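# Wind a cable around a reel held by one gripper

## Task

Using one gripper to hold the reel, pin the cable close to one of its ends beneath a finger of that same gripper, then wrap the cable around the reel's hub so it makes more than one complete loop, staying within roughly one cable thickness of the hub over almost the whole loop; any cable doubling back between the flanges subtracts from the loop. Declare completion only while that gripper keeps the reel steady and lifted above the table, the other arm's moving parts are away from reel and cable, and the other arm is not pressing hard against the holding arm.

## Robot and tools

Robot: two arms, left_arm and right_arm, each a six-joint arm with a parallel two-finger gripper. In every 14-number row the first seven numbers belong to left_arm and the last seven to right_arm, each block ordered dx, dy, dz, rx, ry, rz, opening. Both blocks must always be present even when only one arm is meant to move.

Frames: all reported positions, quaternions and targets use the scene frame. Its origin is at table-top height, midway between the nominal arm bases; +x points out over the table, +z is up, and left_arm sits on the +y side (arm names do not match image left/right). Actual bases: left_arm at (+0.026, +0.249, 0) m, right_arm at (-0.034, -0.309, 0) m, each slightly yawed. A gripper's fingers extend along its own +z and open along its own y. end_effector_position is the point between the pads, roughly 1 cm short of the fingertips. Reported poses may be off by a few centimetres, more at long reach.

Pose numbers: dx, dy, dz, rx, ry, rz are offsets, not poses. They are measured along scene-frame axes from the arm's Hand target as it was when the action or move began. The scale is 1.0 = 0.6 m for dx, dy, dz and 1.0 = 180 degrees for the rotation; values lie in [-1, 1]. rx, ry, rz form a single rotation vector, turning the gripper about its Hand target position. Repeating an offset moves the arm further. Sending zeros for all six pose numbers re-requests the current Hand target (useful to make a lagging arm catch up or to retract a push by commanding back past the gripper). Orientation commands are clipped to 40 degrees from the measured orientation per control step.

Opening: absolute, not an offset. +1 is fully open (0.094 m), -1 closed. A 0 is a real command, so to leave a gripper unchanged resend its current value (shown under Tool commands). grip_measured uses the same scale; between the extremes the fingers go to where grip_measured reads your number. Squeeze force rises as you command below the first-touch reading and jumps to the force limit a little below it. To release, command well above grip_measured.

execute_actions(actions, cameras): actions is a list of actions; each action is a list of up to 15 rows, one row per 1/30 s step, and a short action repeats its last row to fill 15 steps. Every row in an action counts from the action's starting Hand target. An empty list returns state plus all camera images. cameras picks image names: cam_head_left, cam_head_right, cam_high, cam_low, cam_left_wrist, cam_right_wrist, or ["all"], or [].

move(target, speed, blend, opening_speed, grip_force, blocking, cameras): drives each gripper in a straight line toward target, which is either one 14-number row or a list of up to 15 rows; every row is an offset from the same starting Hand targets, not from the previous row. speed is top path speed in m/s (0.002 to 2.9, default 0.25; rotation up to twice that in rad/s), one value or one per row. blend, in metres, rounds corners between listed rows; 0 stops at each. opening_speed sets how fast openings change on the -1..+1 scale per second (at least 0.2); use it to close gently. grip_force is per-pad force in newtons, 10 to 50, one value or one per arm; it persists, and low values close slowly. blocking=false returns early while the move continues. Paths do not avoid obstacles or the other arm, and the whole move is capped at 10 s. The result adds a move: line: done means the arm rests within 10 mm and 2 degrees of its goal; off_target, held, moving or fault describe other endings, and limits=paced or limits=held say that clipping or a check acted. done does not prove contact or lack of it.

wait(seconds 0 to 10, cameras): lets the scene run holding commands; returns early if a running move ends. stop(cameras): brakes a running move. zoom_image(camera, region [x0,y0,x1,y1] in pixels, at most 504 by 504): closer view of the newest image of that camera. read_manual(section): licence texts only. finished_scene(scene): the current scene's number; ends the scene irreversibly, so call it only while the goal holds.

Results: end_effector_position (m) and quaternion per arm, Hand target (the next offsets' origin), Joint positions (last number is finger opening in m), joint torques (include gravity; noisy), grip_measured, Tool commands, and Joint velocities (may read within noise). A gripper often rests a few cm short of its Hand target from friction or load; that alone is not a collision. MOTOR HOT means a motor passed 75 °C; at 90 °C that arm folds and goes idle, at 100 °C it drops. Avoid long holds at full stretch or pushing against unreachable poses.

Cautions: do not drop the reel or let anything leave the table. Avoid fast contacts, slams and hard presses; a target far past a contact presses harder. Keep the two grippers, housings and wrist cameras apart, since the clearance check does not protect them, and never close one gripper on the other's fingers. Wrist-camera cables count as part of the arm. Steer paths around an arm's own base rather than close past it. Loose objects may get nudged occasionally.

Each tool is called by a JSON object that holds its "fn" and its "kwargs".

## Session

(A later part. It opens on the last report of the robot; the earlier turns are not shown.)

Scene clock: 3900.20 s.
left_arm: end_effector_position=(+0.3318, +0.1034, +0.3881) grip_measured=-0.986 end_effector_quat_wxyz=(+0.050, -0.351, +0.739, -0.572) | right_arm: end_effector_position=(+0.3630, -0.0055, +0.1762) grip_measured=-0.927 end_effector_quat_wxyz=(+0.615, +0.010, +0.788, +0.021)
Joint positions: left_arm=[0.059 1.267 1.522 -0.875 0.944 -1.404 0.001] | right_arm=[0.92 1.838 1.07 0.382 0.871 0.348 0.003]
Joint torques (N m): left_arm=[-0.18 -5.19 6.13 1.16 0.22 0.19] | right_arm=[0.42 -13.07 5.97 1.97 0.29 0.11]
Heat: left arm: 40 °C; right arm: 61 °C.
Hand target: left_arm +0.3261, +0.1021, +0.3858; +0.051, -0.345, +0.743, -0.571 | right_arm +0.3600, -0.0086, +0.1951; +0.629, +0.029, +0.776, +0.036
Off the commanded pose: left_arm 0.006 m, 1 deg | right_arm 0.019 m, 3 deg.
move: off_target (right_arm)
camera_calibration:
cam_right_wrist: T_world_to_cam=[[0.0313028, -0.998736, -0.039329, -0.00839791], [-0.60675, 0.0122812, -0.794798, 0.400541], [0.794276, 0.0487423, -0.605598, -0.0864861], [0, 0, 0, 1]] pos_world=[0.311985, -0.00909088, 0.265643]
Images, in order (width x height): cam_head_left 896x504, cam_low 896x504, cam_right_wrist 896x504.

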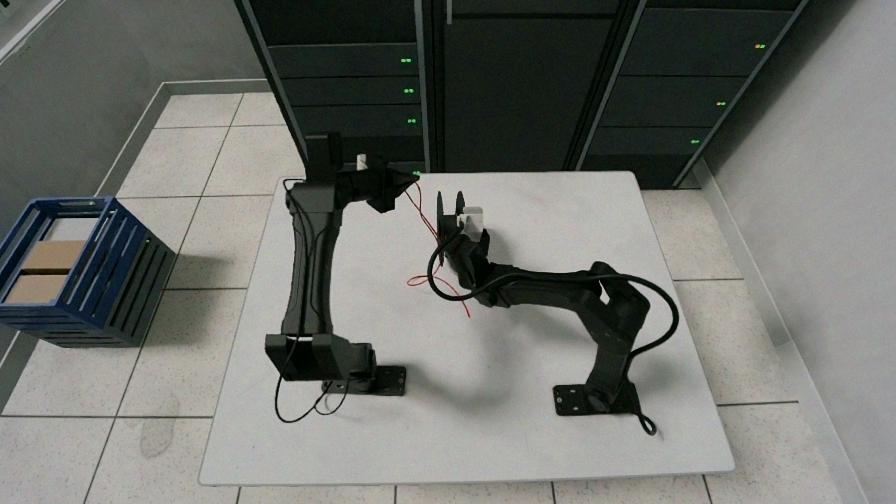

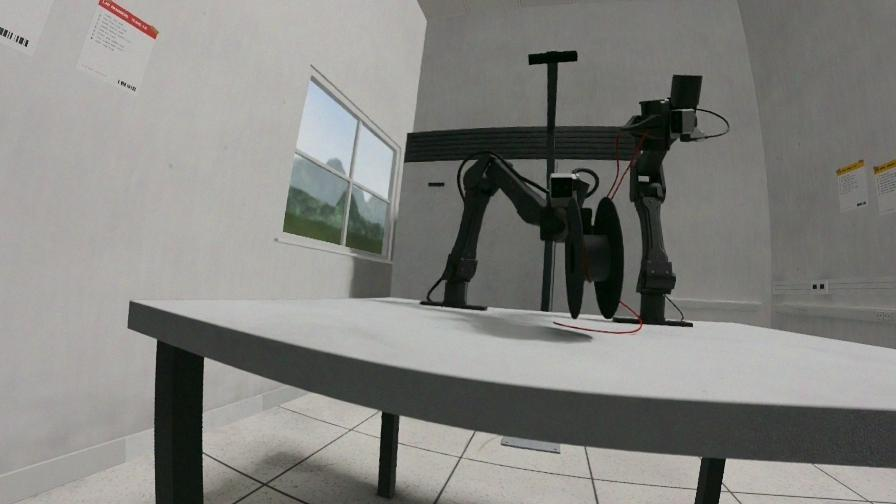

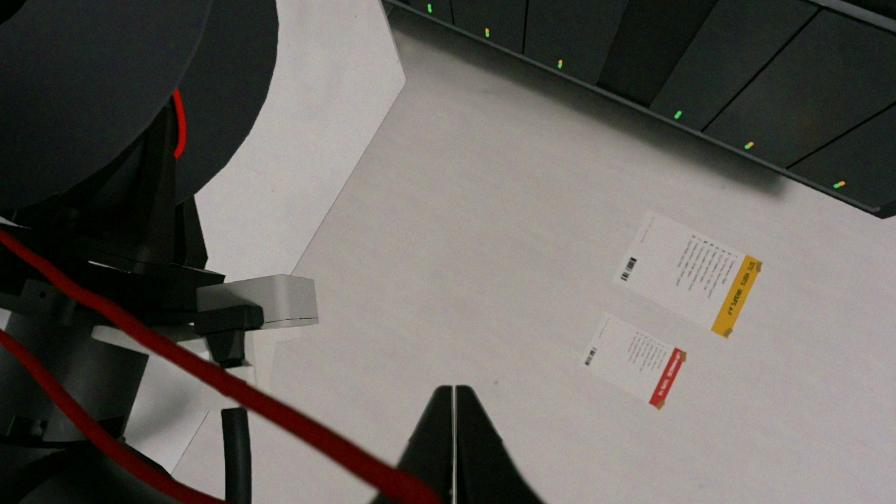

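{"fn": "move", "kwargs": {"target": [[0.123, -0.002, -0.133, -0.0522, 0.0904, 0.038, -1, 0, 0, 0, 0, 0, 0, -1], [0.328, -0.002, -0.283, -0.1044, 0.1809, 0.076, -1, 0, 0, 0, 0, 0, 0, -1]], "speed": 0.1, "blend": 0.03, "cameras": ["cam_right_wrist", "cam_head_left", "cam_low"]}}

{"fn": "zoom_image", "kwargs": {"camera": "cam_head_left", "region": [360, 110, 520, 310]}}

Scene clock: 3948.53 s.
left_arm: end_effector_position=(+0.5078, +0.0988, +0.2038) grip_measured=-0.986 end_effector_quat_wxyz=(+0.171, +0.591, -0.577, +0.538) | right_arm: end_effector_position=(+0.3639, -0.0068, +0.1788) grip_measured=-0.927 end_effector_quat_wxyz=(+0.619, +0.018, +0.785, +0.023)
Joint positions: left_arm=[0.054 1.888 1.427 -0.225 0.959 -2.084 0.001] | right_arm=[0.919 1.838 1.07 0.394 0.881 0.353 0.003]
Joint torques (N m): left_arm=[0.35 -8.88 12.92 1.54 0.08 0] | right_arm=[0.51 -13.07 5.96 1.84 0.19 0.05]
Heat: left arm: 38 °C; right arm: 57 °C.
Hand target: left_arm +0.5229, +0.1009, +0.2159; +0.148, +0.579, -0.580, +0.554 | right_arm +0.3600, -0.0086, +0.1951; +0.629, +0.029, +0.776, +0.036
Off the commanded pose: left_arm 0.020 m, 4 deg | right_arm 0.017 m, 2 deg.
move: off_target (left_arm, right_arm)
camera_calibration:
cam_right_wrist: T_world_to_cam=[[0.0206132, -0.998458, -0.0515351, -0.00361172], [-0.598352, 0.0289754, -0.800709, 0.401268], [0.800968, 0.0473413, -0.596833, -0.0896292], [0, 0, 0, 1]] pos_world=[0.311964, -0.0109899, 0.267619]
Images, in order (width x height): cam_head_left 896x504, cam_low 896x504, cam_right_wrist 896x504.

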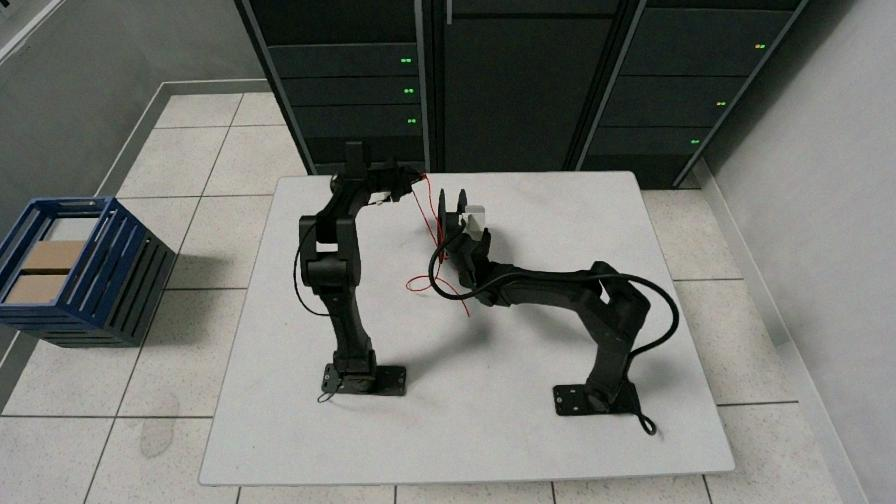

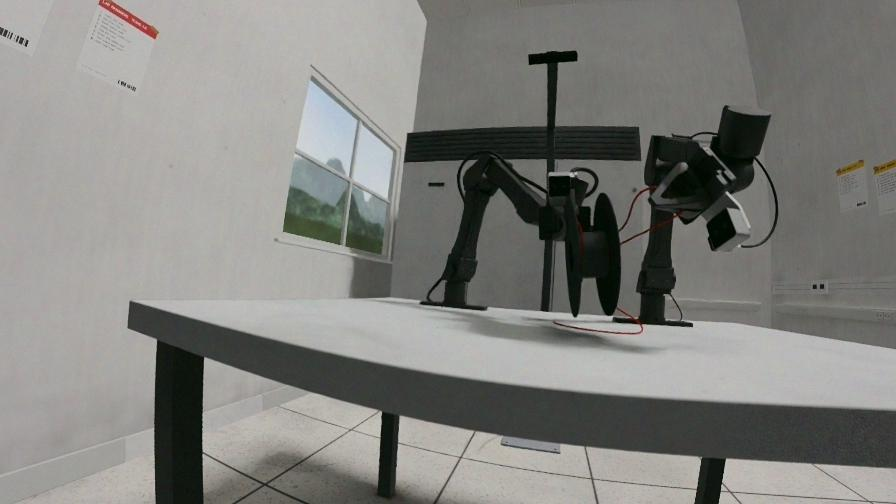

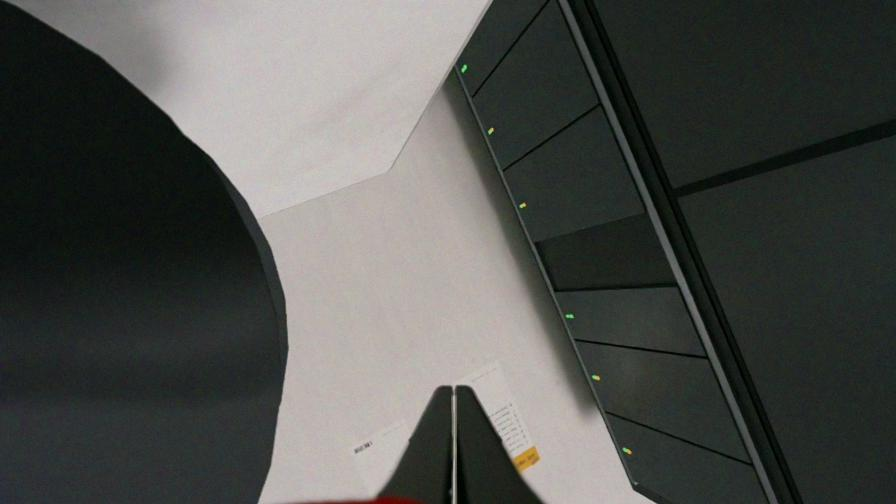

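Scaled by 2.520 from the camera's 896x504 image, which has a finer 1280x720 frame.

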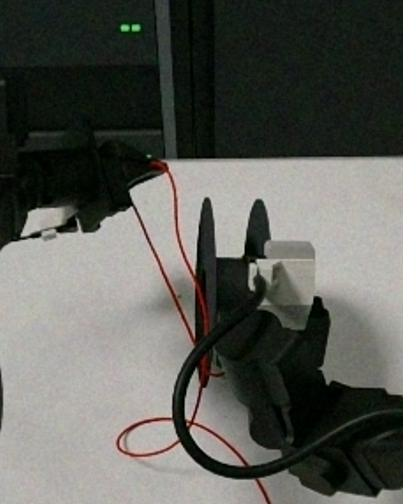

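{"fn": "move", "kwargs": {"target": [[-0.0598, -0.003, 0.1202, 0.026, -0.045, -0.019, -1, 0, 0, 0, 0, 0, 0, -1], [-0.1488, -0.003, 0.209, 0.052, -0.0905, -0.038, -1, 0, 0, 0, 0, 0, 0, -1]], "speed": 0.06, "blend": 0.02, "cameras": ["cam_right_wrist", "cam_head_left", "cam_head_right"]}}

{"fn": "zoom_image", "kwargs": {"camera": "cam_head_left", "region": [360, 110, 520, 310]}}

{"fn": "zoom_image", "kwargs": {"camera": "cam_head_right", "region": [360, 110, 520, 310]}}

Scene clock: 3967.90 s.
left_arm: end_effector_position=(+0.4382, +0.1002, +0.3242) grip_measured=-0.986 end_effector_quat_wxyz=(-0.063, -0.483, +0.667, -0.564) | right_arm: end_effector_position=(+0.3633, -0.0076, +0.1764) grip_measured=-0.927 end_effector_quat_wxyz=(+0.616, +0.015, +0.787, +0.018)
Joint positions: left_arm=[0.051 1.592 1.546 -0.603 0.941 -1.759 0.001] | right_arm=[0.919 1.838 1.07 0.38 0.881 0.353 0.003]
Joint torques (N m): left_arm=[-0.28 -9.24 11.49 1.04 0.24 0.15] | right_arm=[0.49 -13.09 5.97 1.99 0.19 0.05]
Heat: left arm: 42 °C; right arm: 58 °C.
Hand target: left_arm +0.4337, +0.0992, +0.3412; -0.050, -0.469, +0.672, -0.571 | right_arm +0.3600, -0.0086, +0.1951; +0.629, +0.029, +0.776, +0.036
Off the commanded pose: left_arm 0.018 m, 3 deg | right_arm 0.019 m, 3 deg.
move: off_target (left_arm, right_arm)
camera_calibration:
cam_right_wrist: T_world_to_cam=[[0.0200971, -0.998968, -0.0407377, -0.00618726], [-0.605134, 0.0202812, -0.795865, 0.400568], [0.79587, 0.0406464, -0.604102, -0.0874163], [0, 0, 0, 1]] pos_world=[0.312093, -0.0107517, 0.265738]
Images, in order (width x height): cam_head_left 896x504, cam_head_right 896x504, cam_right_wrist 896x504.

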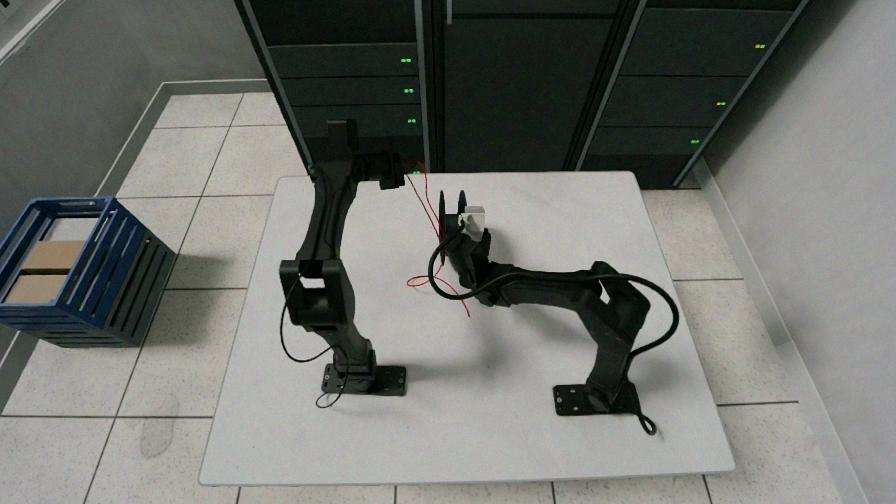

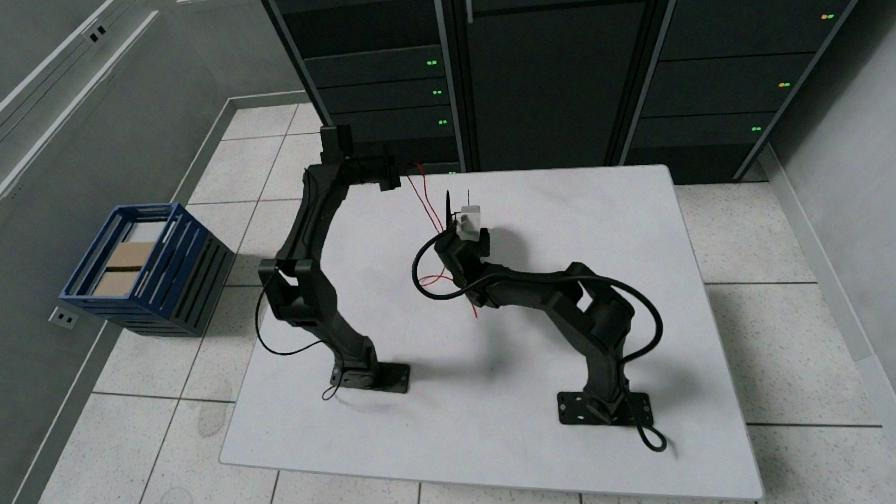

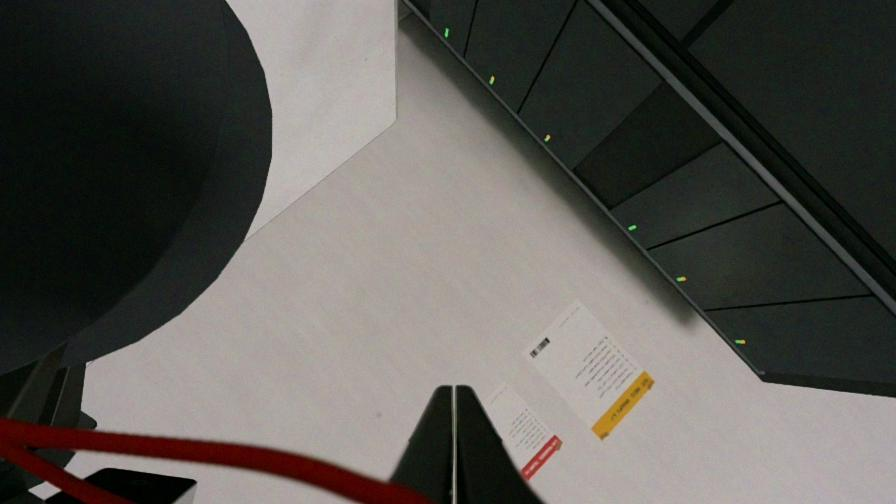

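Scaled by 2.520 from the camera's 896x504 image, which has a finer 1280x720 frame.

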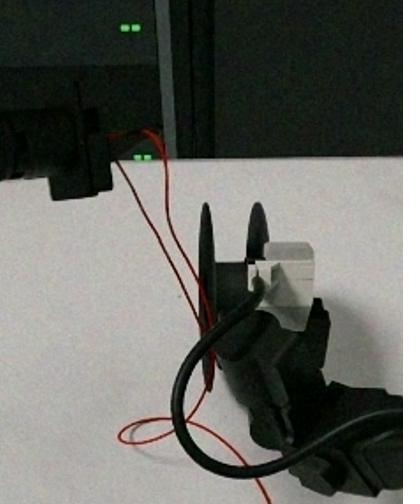

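Scaled by 2.520 from the camera's 896x504 image, which has a finer 1280x720 frame.

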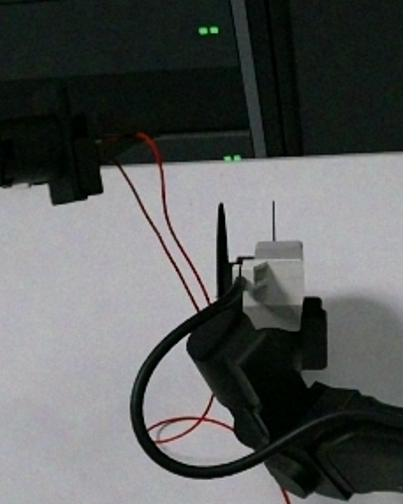

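{"fn": "execute_actions", "kwargs": {"actions": []}}

Scene clock: 4004.83 s.
left_arm: end_effector_position=(+0.4382, +0.1002, +0.3241) grip_measured=-0.986 end_effector_quat_wxyz=(-0.063, -0.483, +0.667, -0.564) | right_arm: end_effector_position=(+0.3633, -0.0076, +0.1764) grip_measured=-0.927 end_effector_quat_wxyz=(+0.616, +0.015, +0.787, +0.018)
Joint positions: left_arm=[0.051 1.592 1.546 -0.604 0.941 -1.759 0.001] | right_arm=[0.919 1.838 1.07 0.38 0.881 0.353 0.003]
Joint velocities: within noise
Joint torques (N m): left_arm=[-0.23 -9.17 11.56 1.04 0.23 0.19] | right_arm=[0.5 -13.11 5.94 1.99 0.2 0.06]
Heat: left arm: 44 °C; right arm: 56 °C.
Hand target: left_arm +0.4337, +0.0991, +0.3412; -0.050, -0.469, +0.672, -0.571 | right_arm +0.3600, -0.0085, +0.1951; +0.629, +0.029, +0.776, +0.036
Tool commands: left_gripper/opening=-1.0 right_gripper/opening=-1.0
Off the commanded pose: left_arm 0.018 m, 3 deg | right_arm 0.019 m, 3 deg.
camera_calibration:
cam_left_wrist: T_world_to_cam=[[0.715976, 0.102424, 0.69057, -0.546964], [-0.674908, -0.151429, 0.722197, 0.11234], [0.178542, -0.983147, -0.0392928, 0.120586], [0, 0, 0, 1]] pos_world=[0.445902, 0.191588, 0.301324]
cam_right_wrist: T_world_to_cam=[[0.0200971, -0.998968, -0.0407377, -0.00618726], [-0.605134, 0.0202812, -0.795865, 0.400568], [0.79587, 0.0406464, -0.604102, -0.0874163], [0, 0, 0, 1]] pos_world=[0.312093, -0.0107517, 0.265738]

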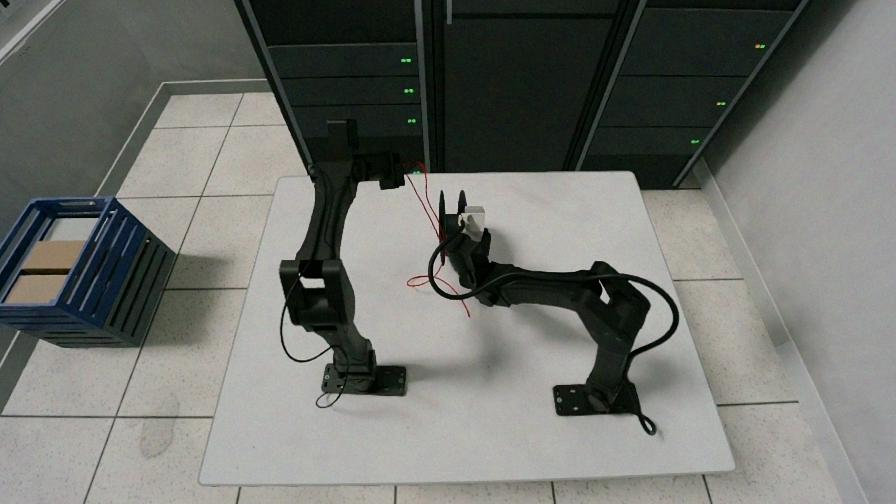

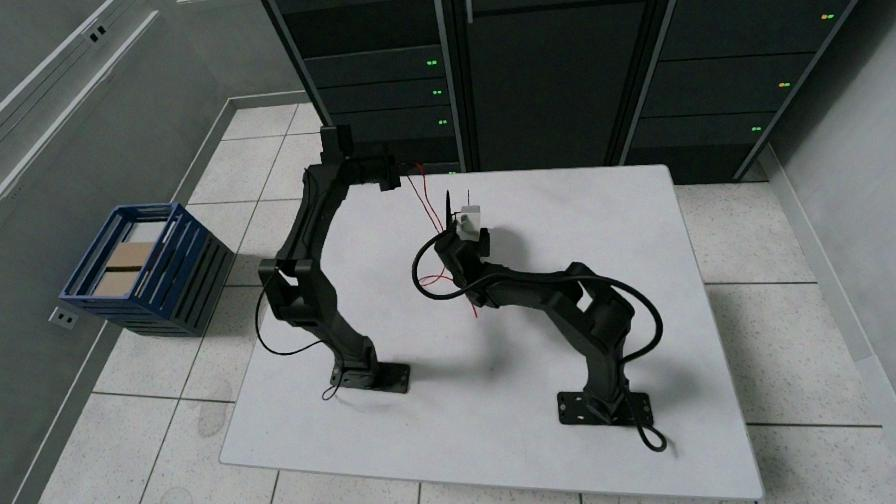

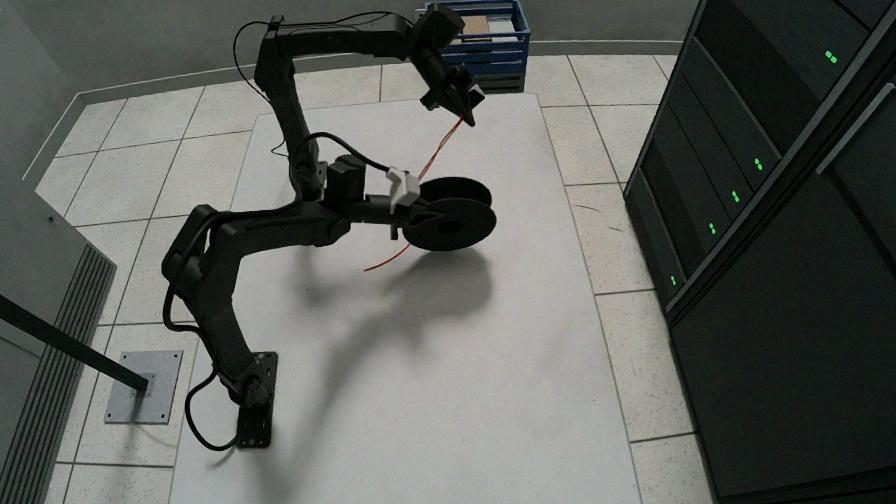

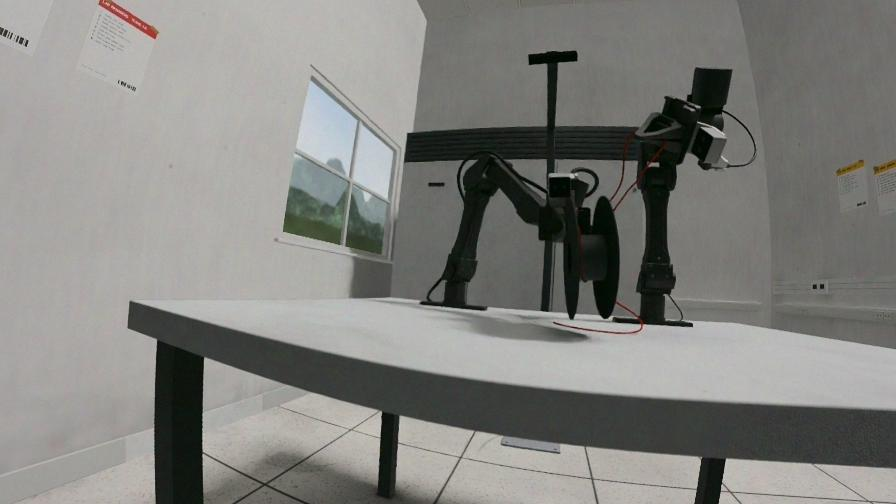

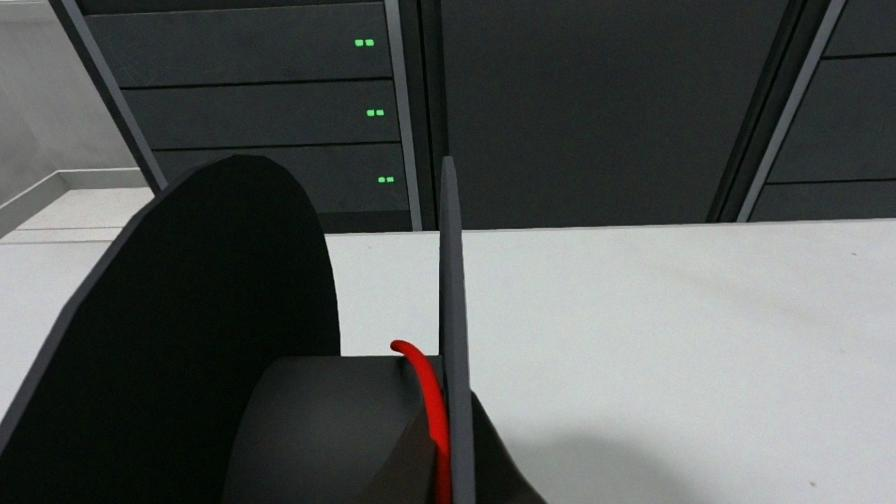

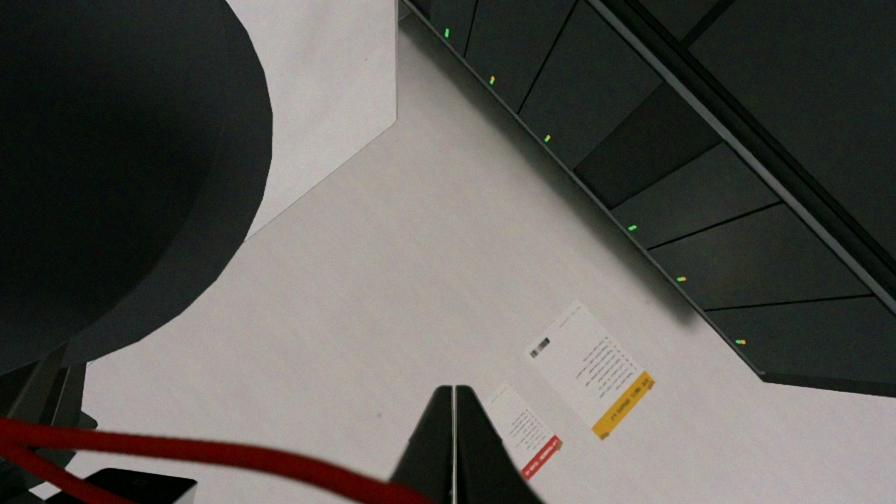

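{"fn": "zoom_image", "kwargs": {"camera": "cam_head_left", "region": [340, 140, 540, 330]}}

{"fn": "zoom_image", "kwargs": {"camera": "cam_right_wrist", "region": [0, 250, 450, 504]}}

Scaled by 2.520 from the camera's 896x504 image, which has a finer 1280x720 frame.

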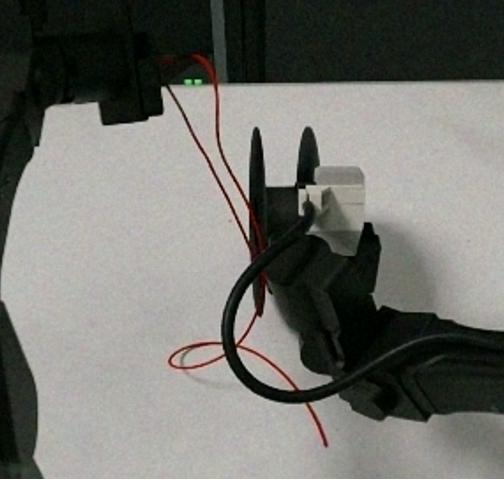

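Scaled by 1.120 from the camera's 896x504 image, which has a finer 1280x720 frame.

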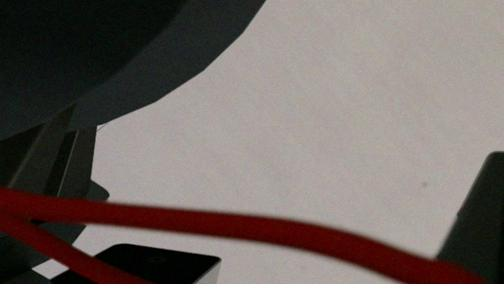

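{"fn": "move", "kwargs": {"target": [0, 0, 0.05, 0, 0, 0, -1, 0, 0, 0, 0, 0, 0, -1], "speed": 0.08, "cameras": ["cam_head_left", "cam_right_wrist"]}}

{"fn": "zoom_image", "kwargs": {"camera": "cam_head_left", "region": [340, 140, 540, 330]}}

Scene clock: 4146.03 s.
left_arm: end_effector_position=(+0.4289, +0.0985, +0.3617) grip_measured=-0.986 end_effector_quat_wxyz=(-0.063, -0.481, +0.668, -0.564) | right_arm: end_effector_position=(+0.3640, -0.0067, +0.1826) grip_measured=-0.927 end_effector_quat_wxyz=(+0.622, +0.022, +0.782, +0.027)
Joint positions: left_arm=[0.047 1.597 1.702 -0.751 0.94 -1.759 0.001] | right_arm=[0.919 1.833 1.07 0.401 0.881 0.355 0.003]
Joint torques (N m): left_arm=[0.31 -6.13 11.81 1.24 0.24 0.22] | right_arm=[0.49 -12.53 5.96 1.75 0.18 0.03]
Heat: left arm: 46 °C; right arm: 55 °C.
Hand target: left_arm +0.4337, +0.0991, +0.3712; -0.050, -0.469, +0.672, -0.571 | right_arm +0.3600, -0.0085, +0.1951; +0.629, +0.029, +0.776, +0.036
Off the commanded pose: left_arm 0.011 m, 2 deg | right_arm 0.013 m, 2 deg.
move: off_target (left_arm, right_arm)
camera_calibration:
cam_right_wrist: T_world_to_cam=[[0.0205933, -0.997787, -0.0632214, -0.00118669], [-0.592393, 0.0387618, -0.804716, 0.402899], [0.805386, 0.0540237, -0.590284, -0.0901932], [0, 0, 0, 1]] pos_world=[0.311339, -0.0119286, 0.270905]
Images, in order (width x height): cam_head_left 896x504, cam_right_wrist 896x504.

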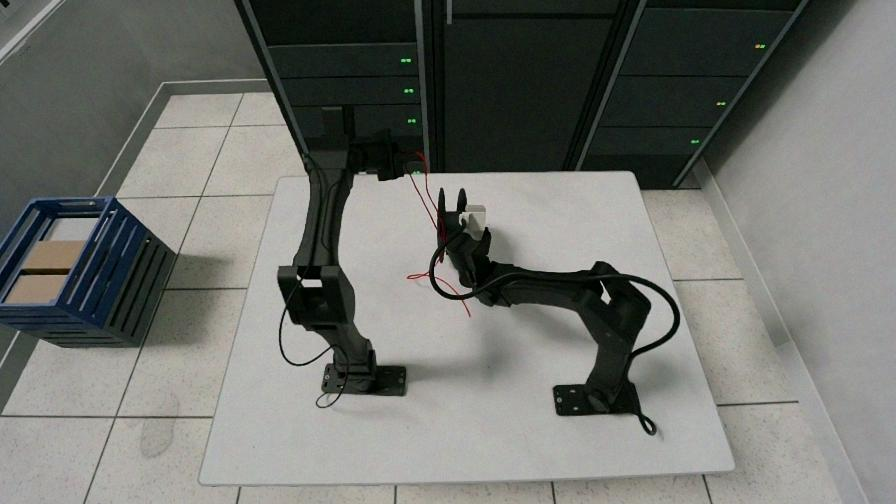

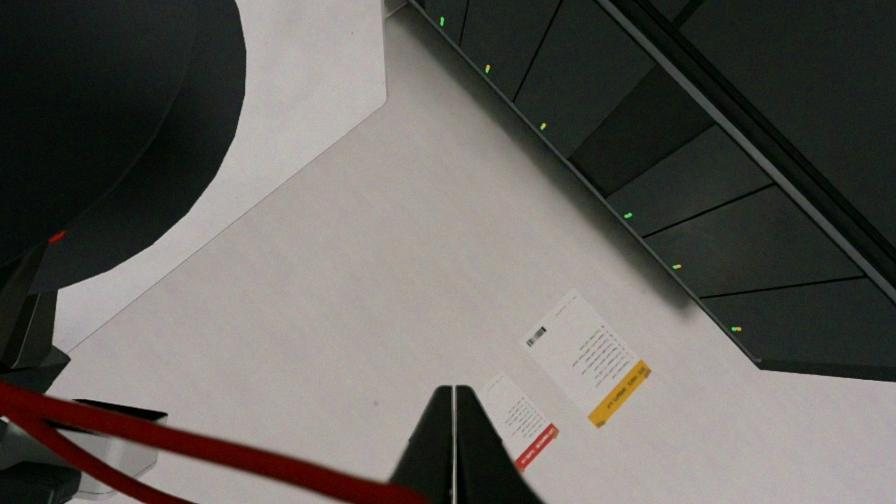

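Scaled by 2.520 from the camera's 896x504 image, which has a finer 1280x720 frame.

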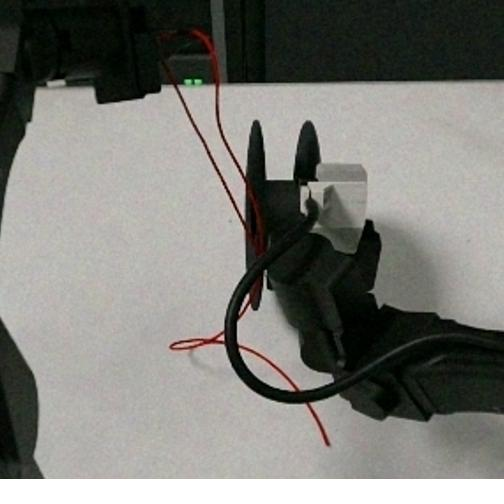

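{"fn": "zoom_image", "kwargs": {"camera": "cam_right_wrist", "region": [0, 150, 250, 504]}}

Scaled by 1.424 from the camera's 896x504 image, which has a finer 1280x720 frame.

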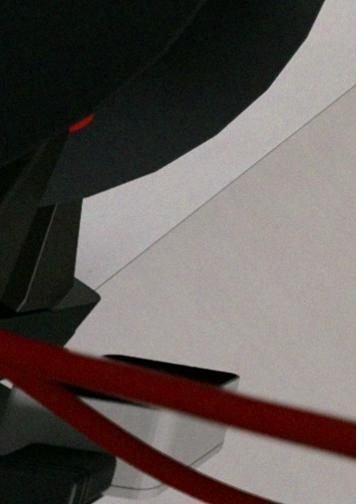

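{"fn": "zoom_image", "kwargs": {"camera": "cam_head_left", "region": [400, 180, 490, 280]}}

Scaled by 5.040 from the camera's 896x504 image, which has a finer 1280x720 frame.

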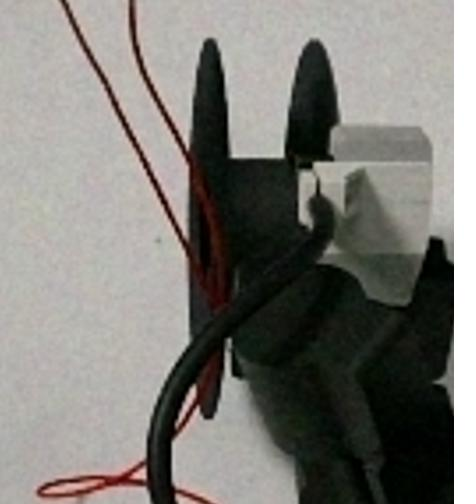

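{"fn": "move", "kwargs": {"target": [[-0.0995, 0.0198, 0.06, 0, 0, 0, -1, 0, 0, 0, 0, 0, 0, -1], [-0.2445, 0.0265, 0.08, 0, 0, 0, -1, 0, 0, 0, 0, 0, 0, -1]], "speed": 0.08, "blend": 0.02, "cameras": ["cam_head_left", "cam_right_wrist"]}}

{"fn": "zoom_image", "kwargs": {"camera": "cam_head_left", "region": [380, 160, 490, 300]}}

{"fn": "zoom_image", "kwargs": {"camera": "cam_right_wrist", "region": [0, 150, 350, 504]}}

Scene clock: 4403.10 s.
left_arm: end_effector_position=(+0.2923, +0.1149, +0.4166) grip_measured=-0.986 end_effector_quat_wxyz=(-0.051, -0.479, +0.670, -0.565) | right_arm: end_effector_position=(+0.3616, -0.0017, +0.1858) grip_measured=-0.927 end_effector_quat_wxyz=(+0.624, +0.020, +0.780, +0.038)
Joint positions: left_arm=[0.117 1.229 1.669 -1.136 0.98 -1.675 0.001] | right_arm=[0.927 1.828 1.07 0.411 0.872 0.355 0.003]
Joint torques (N m): left_arm=[0.99 -3.9 6.01 1.14 0.41 0.16] | right_arm=[-0.16 -12.08 6.02 1.65 0.27 0.03]
Heat: left arm: 47 °C; right arm: 52 °C.
Hand target: left_arm +0.2869, +0.1150, +0.4192; -0.050, -0.469, +0.672, -0.571 | right_arm +0.3600, -0.0085, +0.1951; +0.629, +0.029, +0.776, +0.036
Off the commanded pose: left_arm 0.006 m, 1 deg | right_arm 0.012 m, 1 deg.
move: off_target (right_arm)
camera_calibration:
cam_right_wrist: T_world_to_cam=[[0.0371268, -0.996375, -0.0765446, 0.000593868], [-0.588194, 0.0401346, -0.807724, 0.403028], [0.807867, 0.0750112, -0.584571, -0.0885826], [0, 0, 0, 1]] pos_world=[0.308599, -0.00893896, 0.273798]
Images, in order (width x height): cam_head_left 896x504, cam_right_wrist 896x504.

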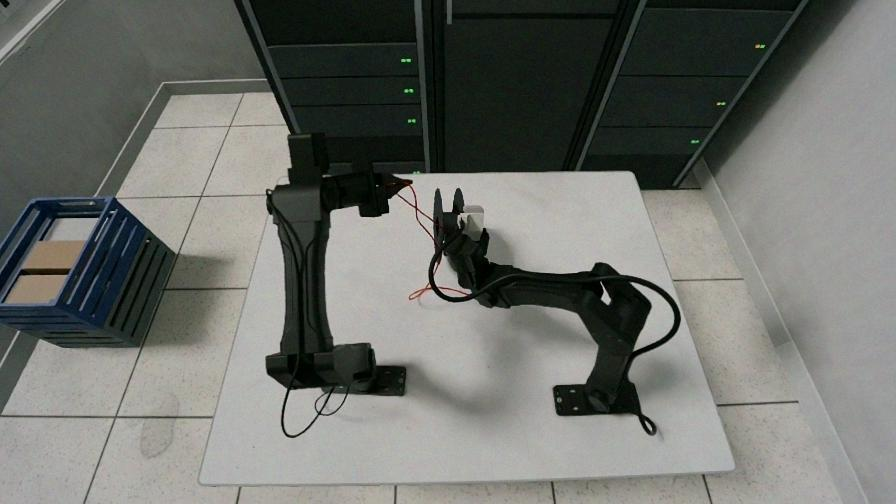

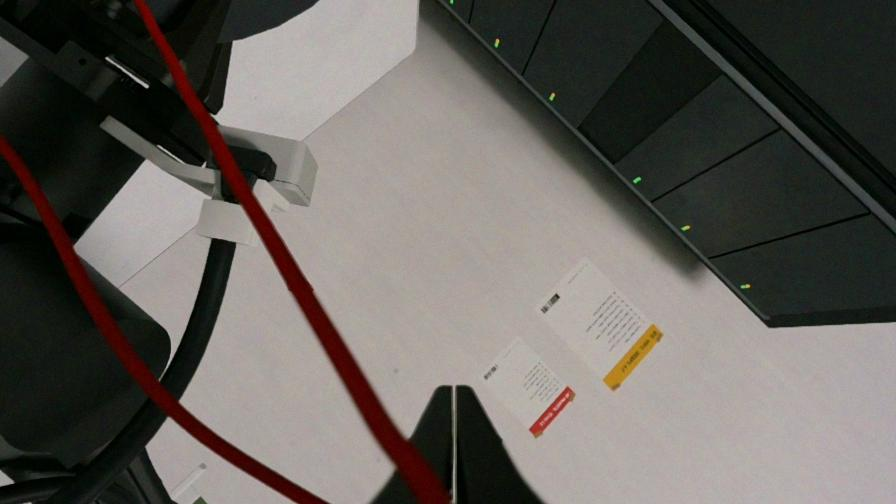

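Scaled by 3.600 from the camera's 896x504 image, which has a finer 1280x720 frame.

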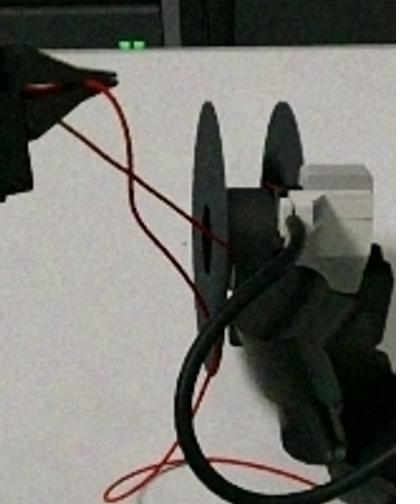

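Scaled by 1.424 from the camera's 896x504 image, which has a finer 1280x720 frame.

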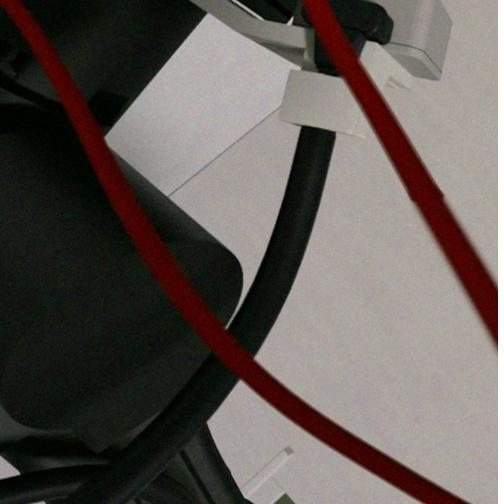

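{"fn": "zoom_image", "kwargs": {"camera": "cam_head_left", "region": [420, 180, 480, 260]}}

{"fn": "execute_actions", "kwargs": {"actions": [], "cameras": ["cam_head_right", "cam_low", "cam_high", "cam_left_wrist"]}}

{"fn": "zoom_image", "kwargs": {"camera": "cam_head_right", "region": [380, 150, 510, 310]}}

{"fn": "zoom_image", "kwargs": {"camera": "cam_low", "region": [530, 100, 730, 340]}}

Scaled by 6.300 from the camera's 896x504 image, which has a finer 1280x720 frame.

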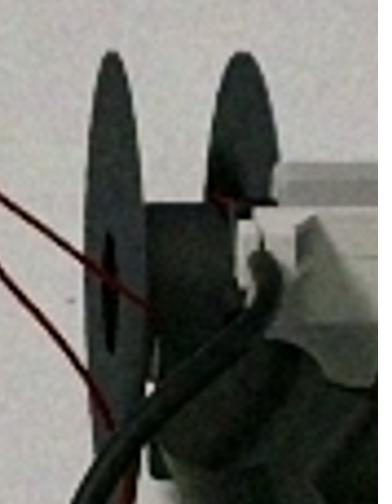

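Scene clock: 4435.00 s.
left_arm: end_effector_position=(+0.2923, +0.1149, +0.4166) grip_measured=-0.986 end_effector_quat_wxyz=(-0.051, -0.479, +0.670, -0.565) | right_arm: end_effector_position=(+0.3616, -0.0017, +0.1858) grip_measured=-0.927 end_effector_quat_wxyz=(+0.624, +0.020, +0.780, +0.038)
Joint positions: left_arm=[0.117 1.229 1.669 -1.136 0.98 -1.674 0.001] | right_arm=[0.927 1.828 1.07 0.411 0.872 0.355 0.003]
Joint velocities: within noise
Joint torques (N m): left_arm=[1.01 -4.01 6.02 1.15 0.46 0.19] | right_arm=[-0.13 -12.08 5.98 1.65 0.27 0.03]
Heat: left arm: 43 °C; right arm: 53 °C.
Hand target: left_arm +0.2869, +0.1150, +0.4192; -0.049, -0.469, +0.672, -0.571 | right_arm +0.3600, -0.0085, +0.1951; +0.629, +0.029, +0.776, +0.036
Tool commands: left_gripper/opening=-1.0 right_gripper/opening=-1.0
Off the commanded pose: left_arm 0.006 m, 1 deg | right_arm 0.012 m, 1 deg.
camera_calibration:
cam_left_wrist: T_world_to_cam=[[0.699151, 0.0961, 0.708486, -0.509684], [-0.690826, -0.164561, 0.704045, -0.0369248], [0.184248, -0.981674, -0.048665, 0.166745], [0, 0, 0, 1]] pos_world=[0.300115, 0.206593, 0.395215]
Images, in order (width x height): cam_head_right 896x504, cam_high 896x504, cam_low 896x504, cam_left_wrist 896x504.

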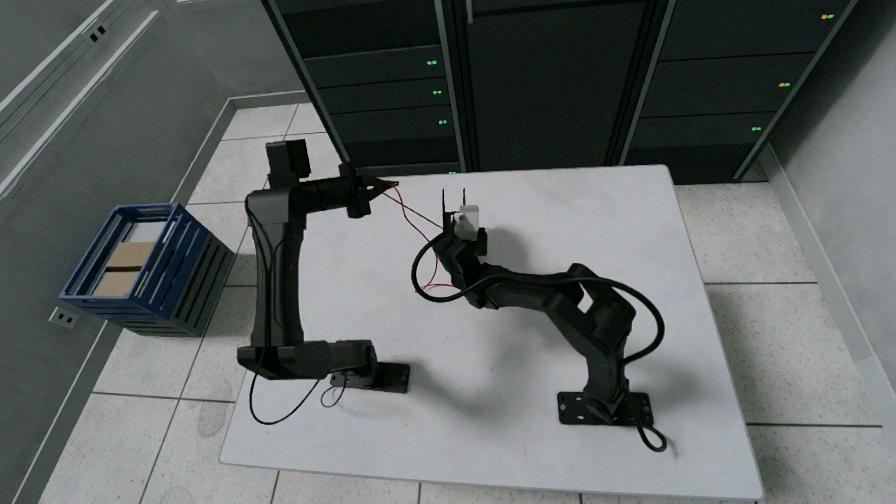

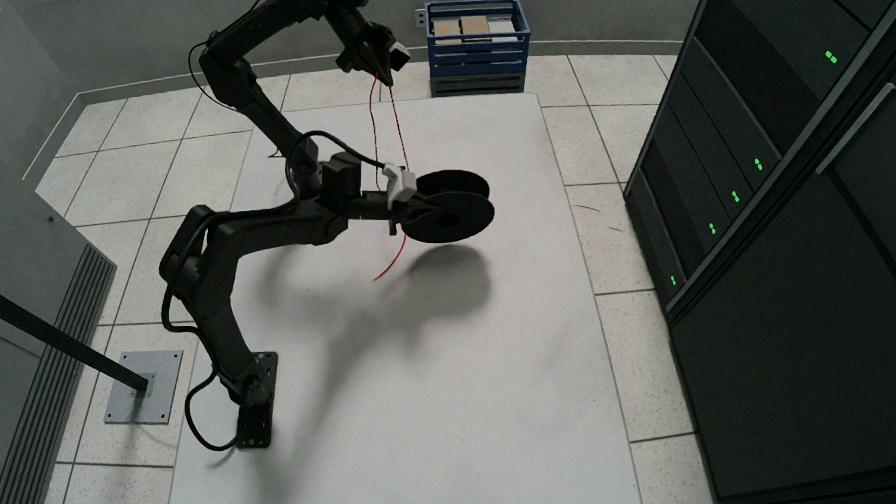

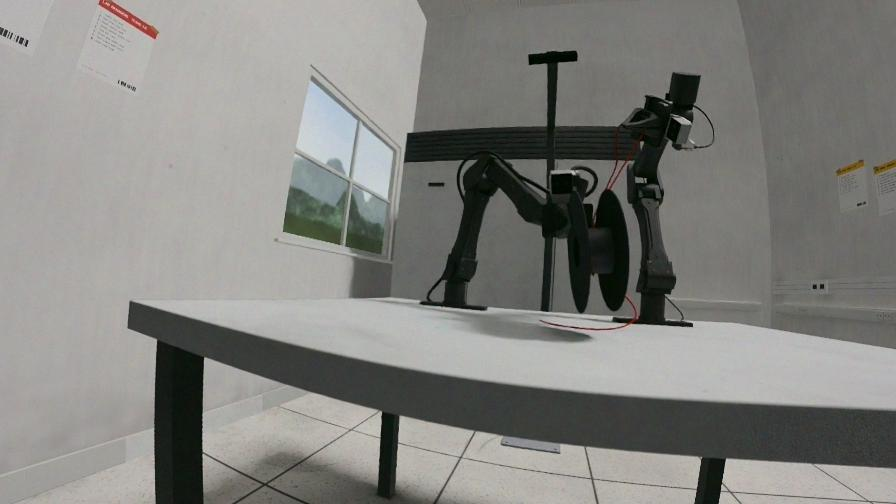

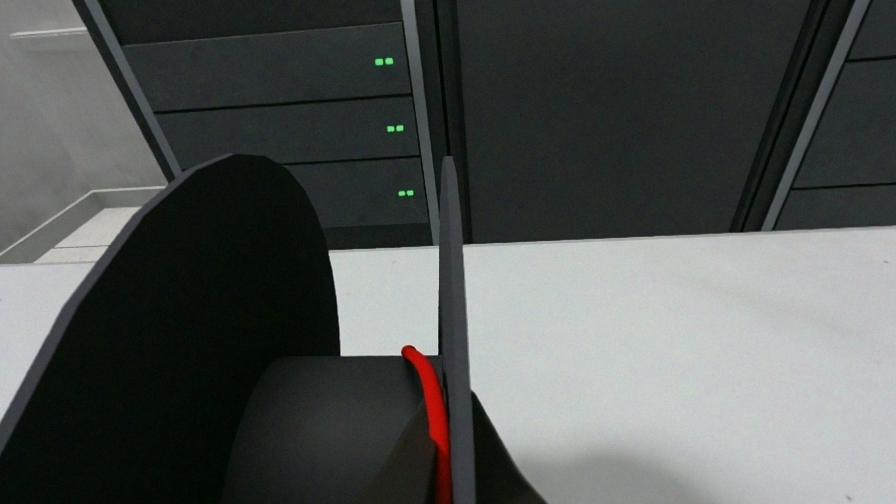

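Scaled by 3.150 from the camera's 896x504 image, which has a finer 1280x720 frame.

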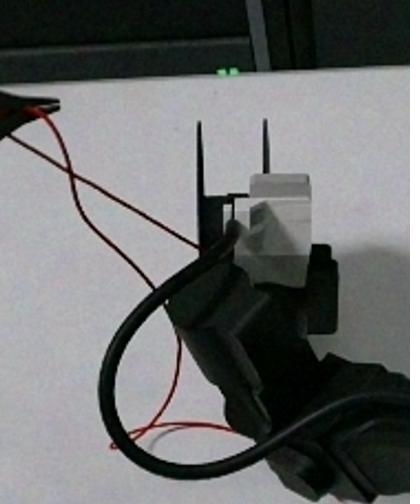

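Scaled by 2.100 from the camera's 896x504 image, which has a finer 1280x720 frame.

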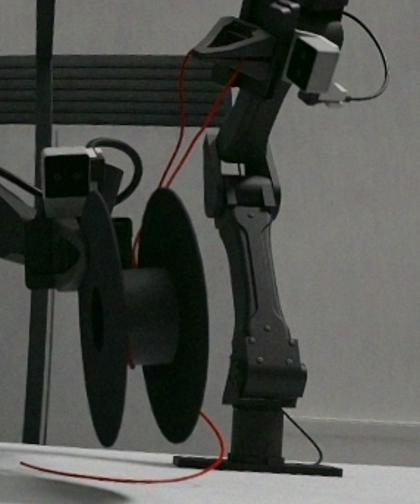

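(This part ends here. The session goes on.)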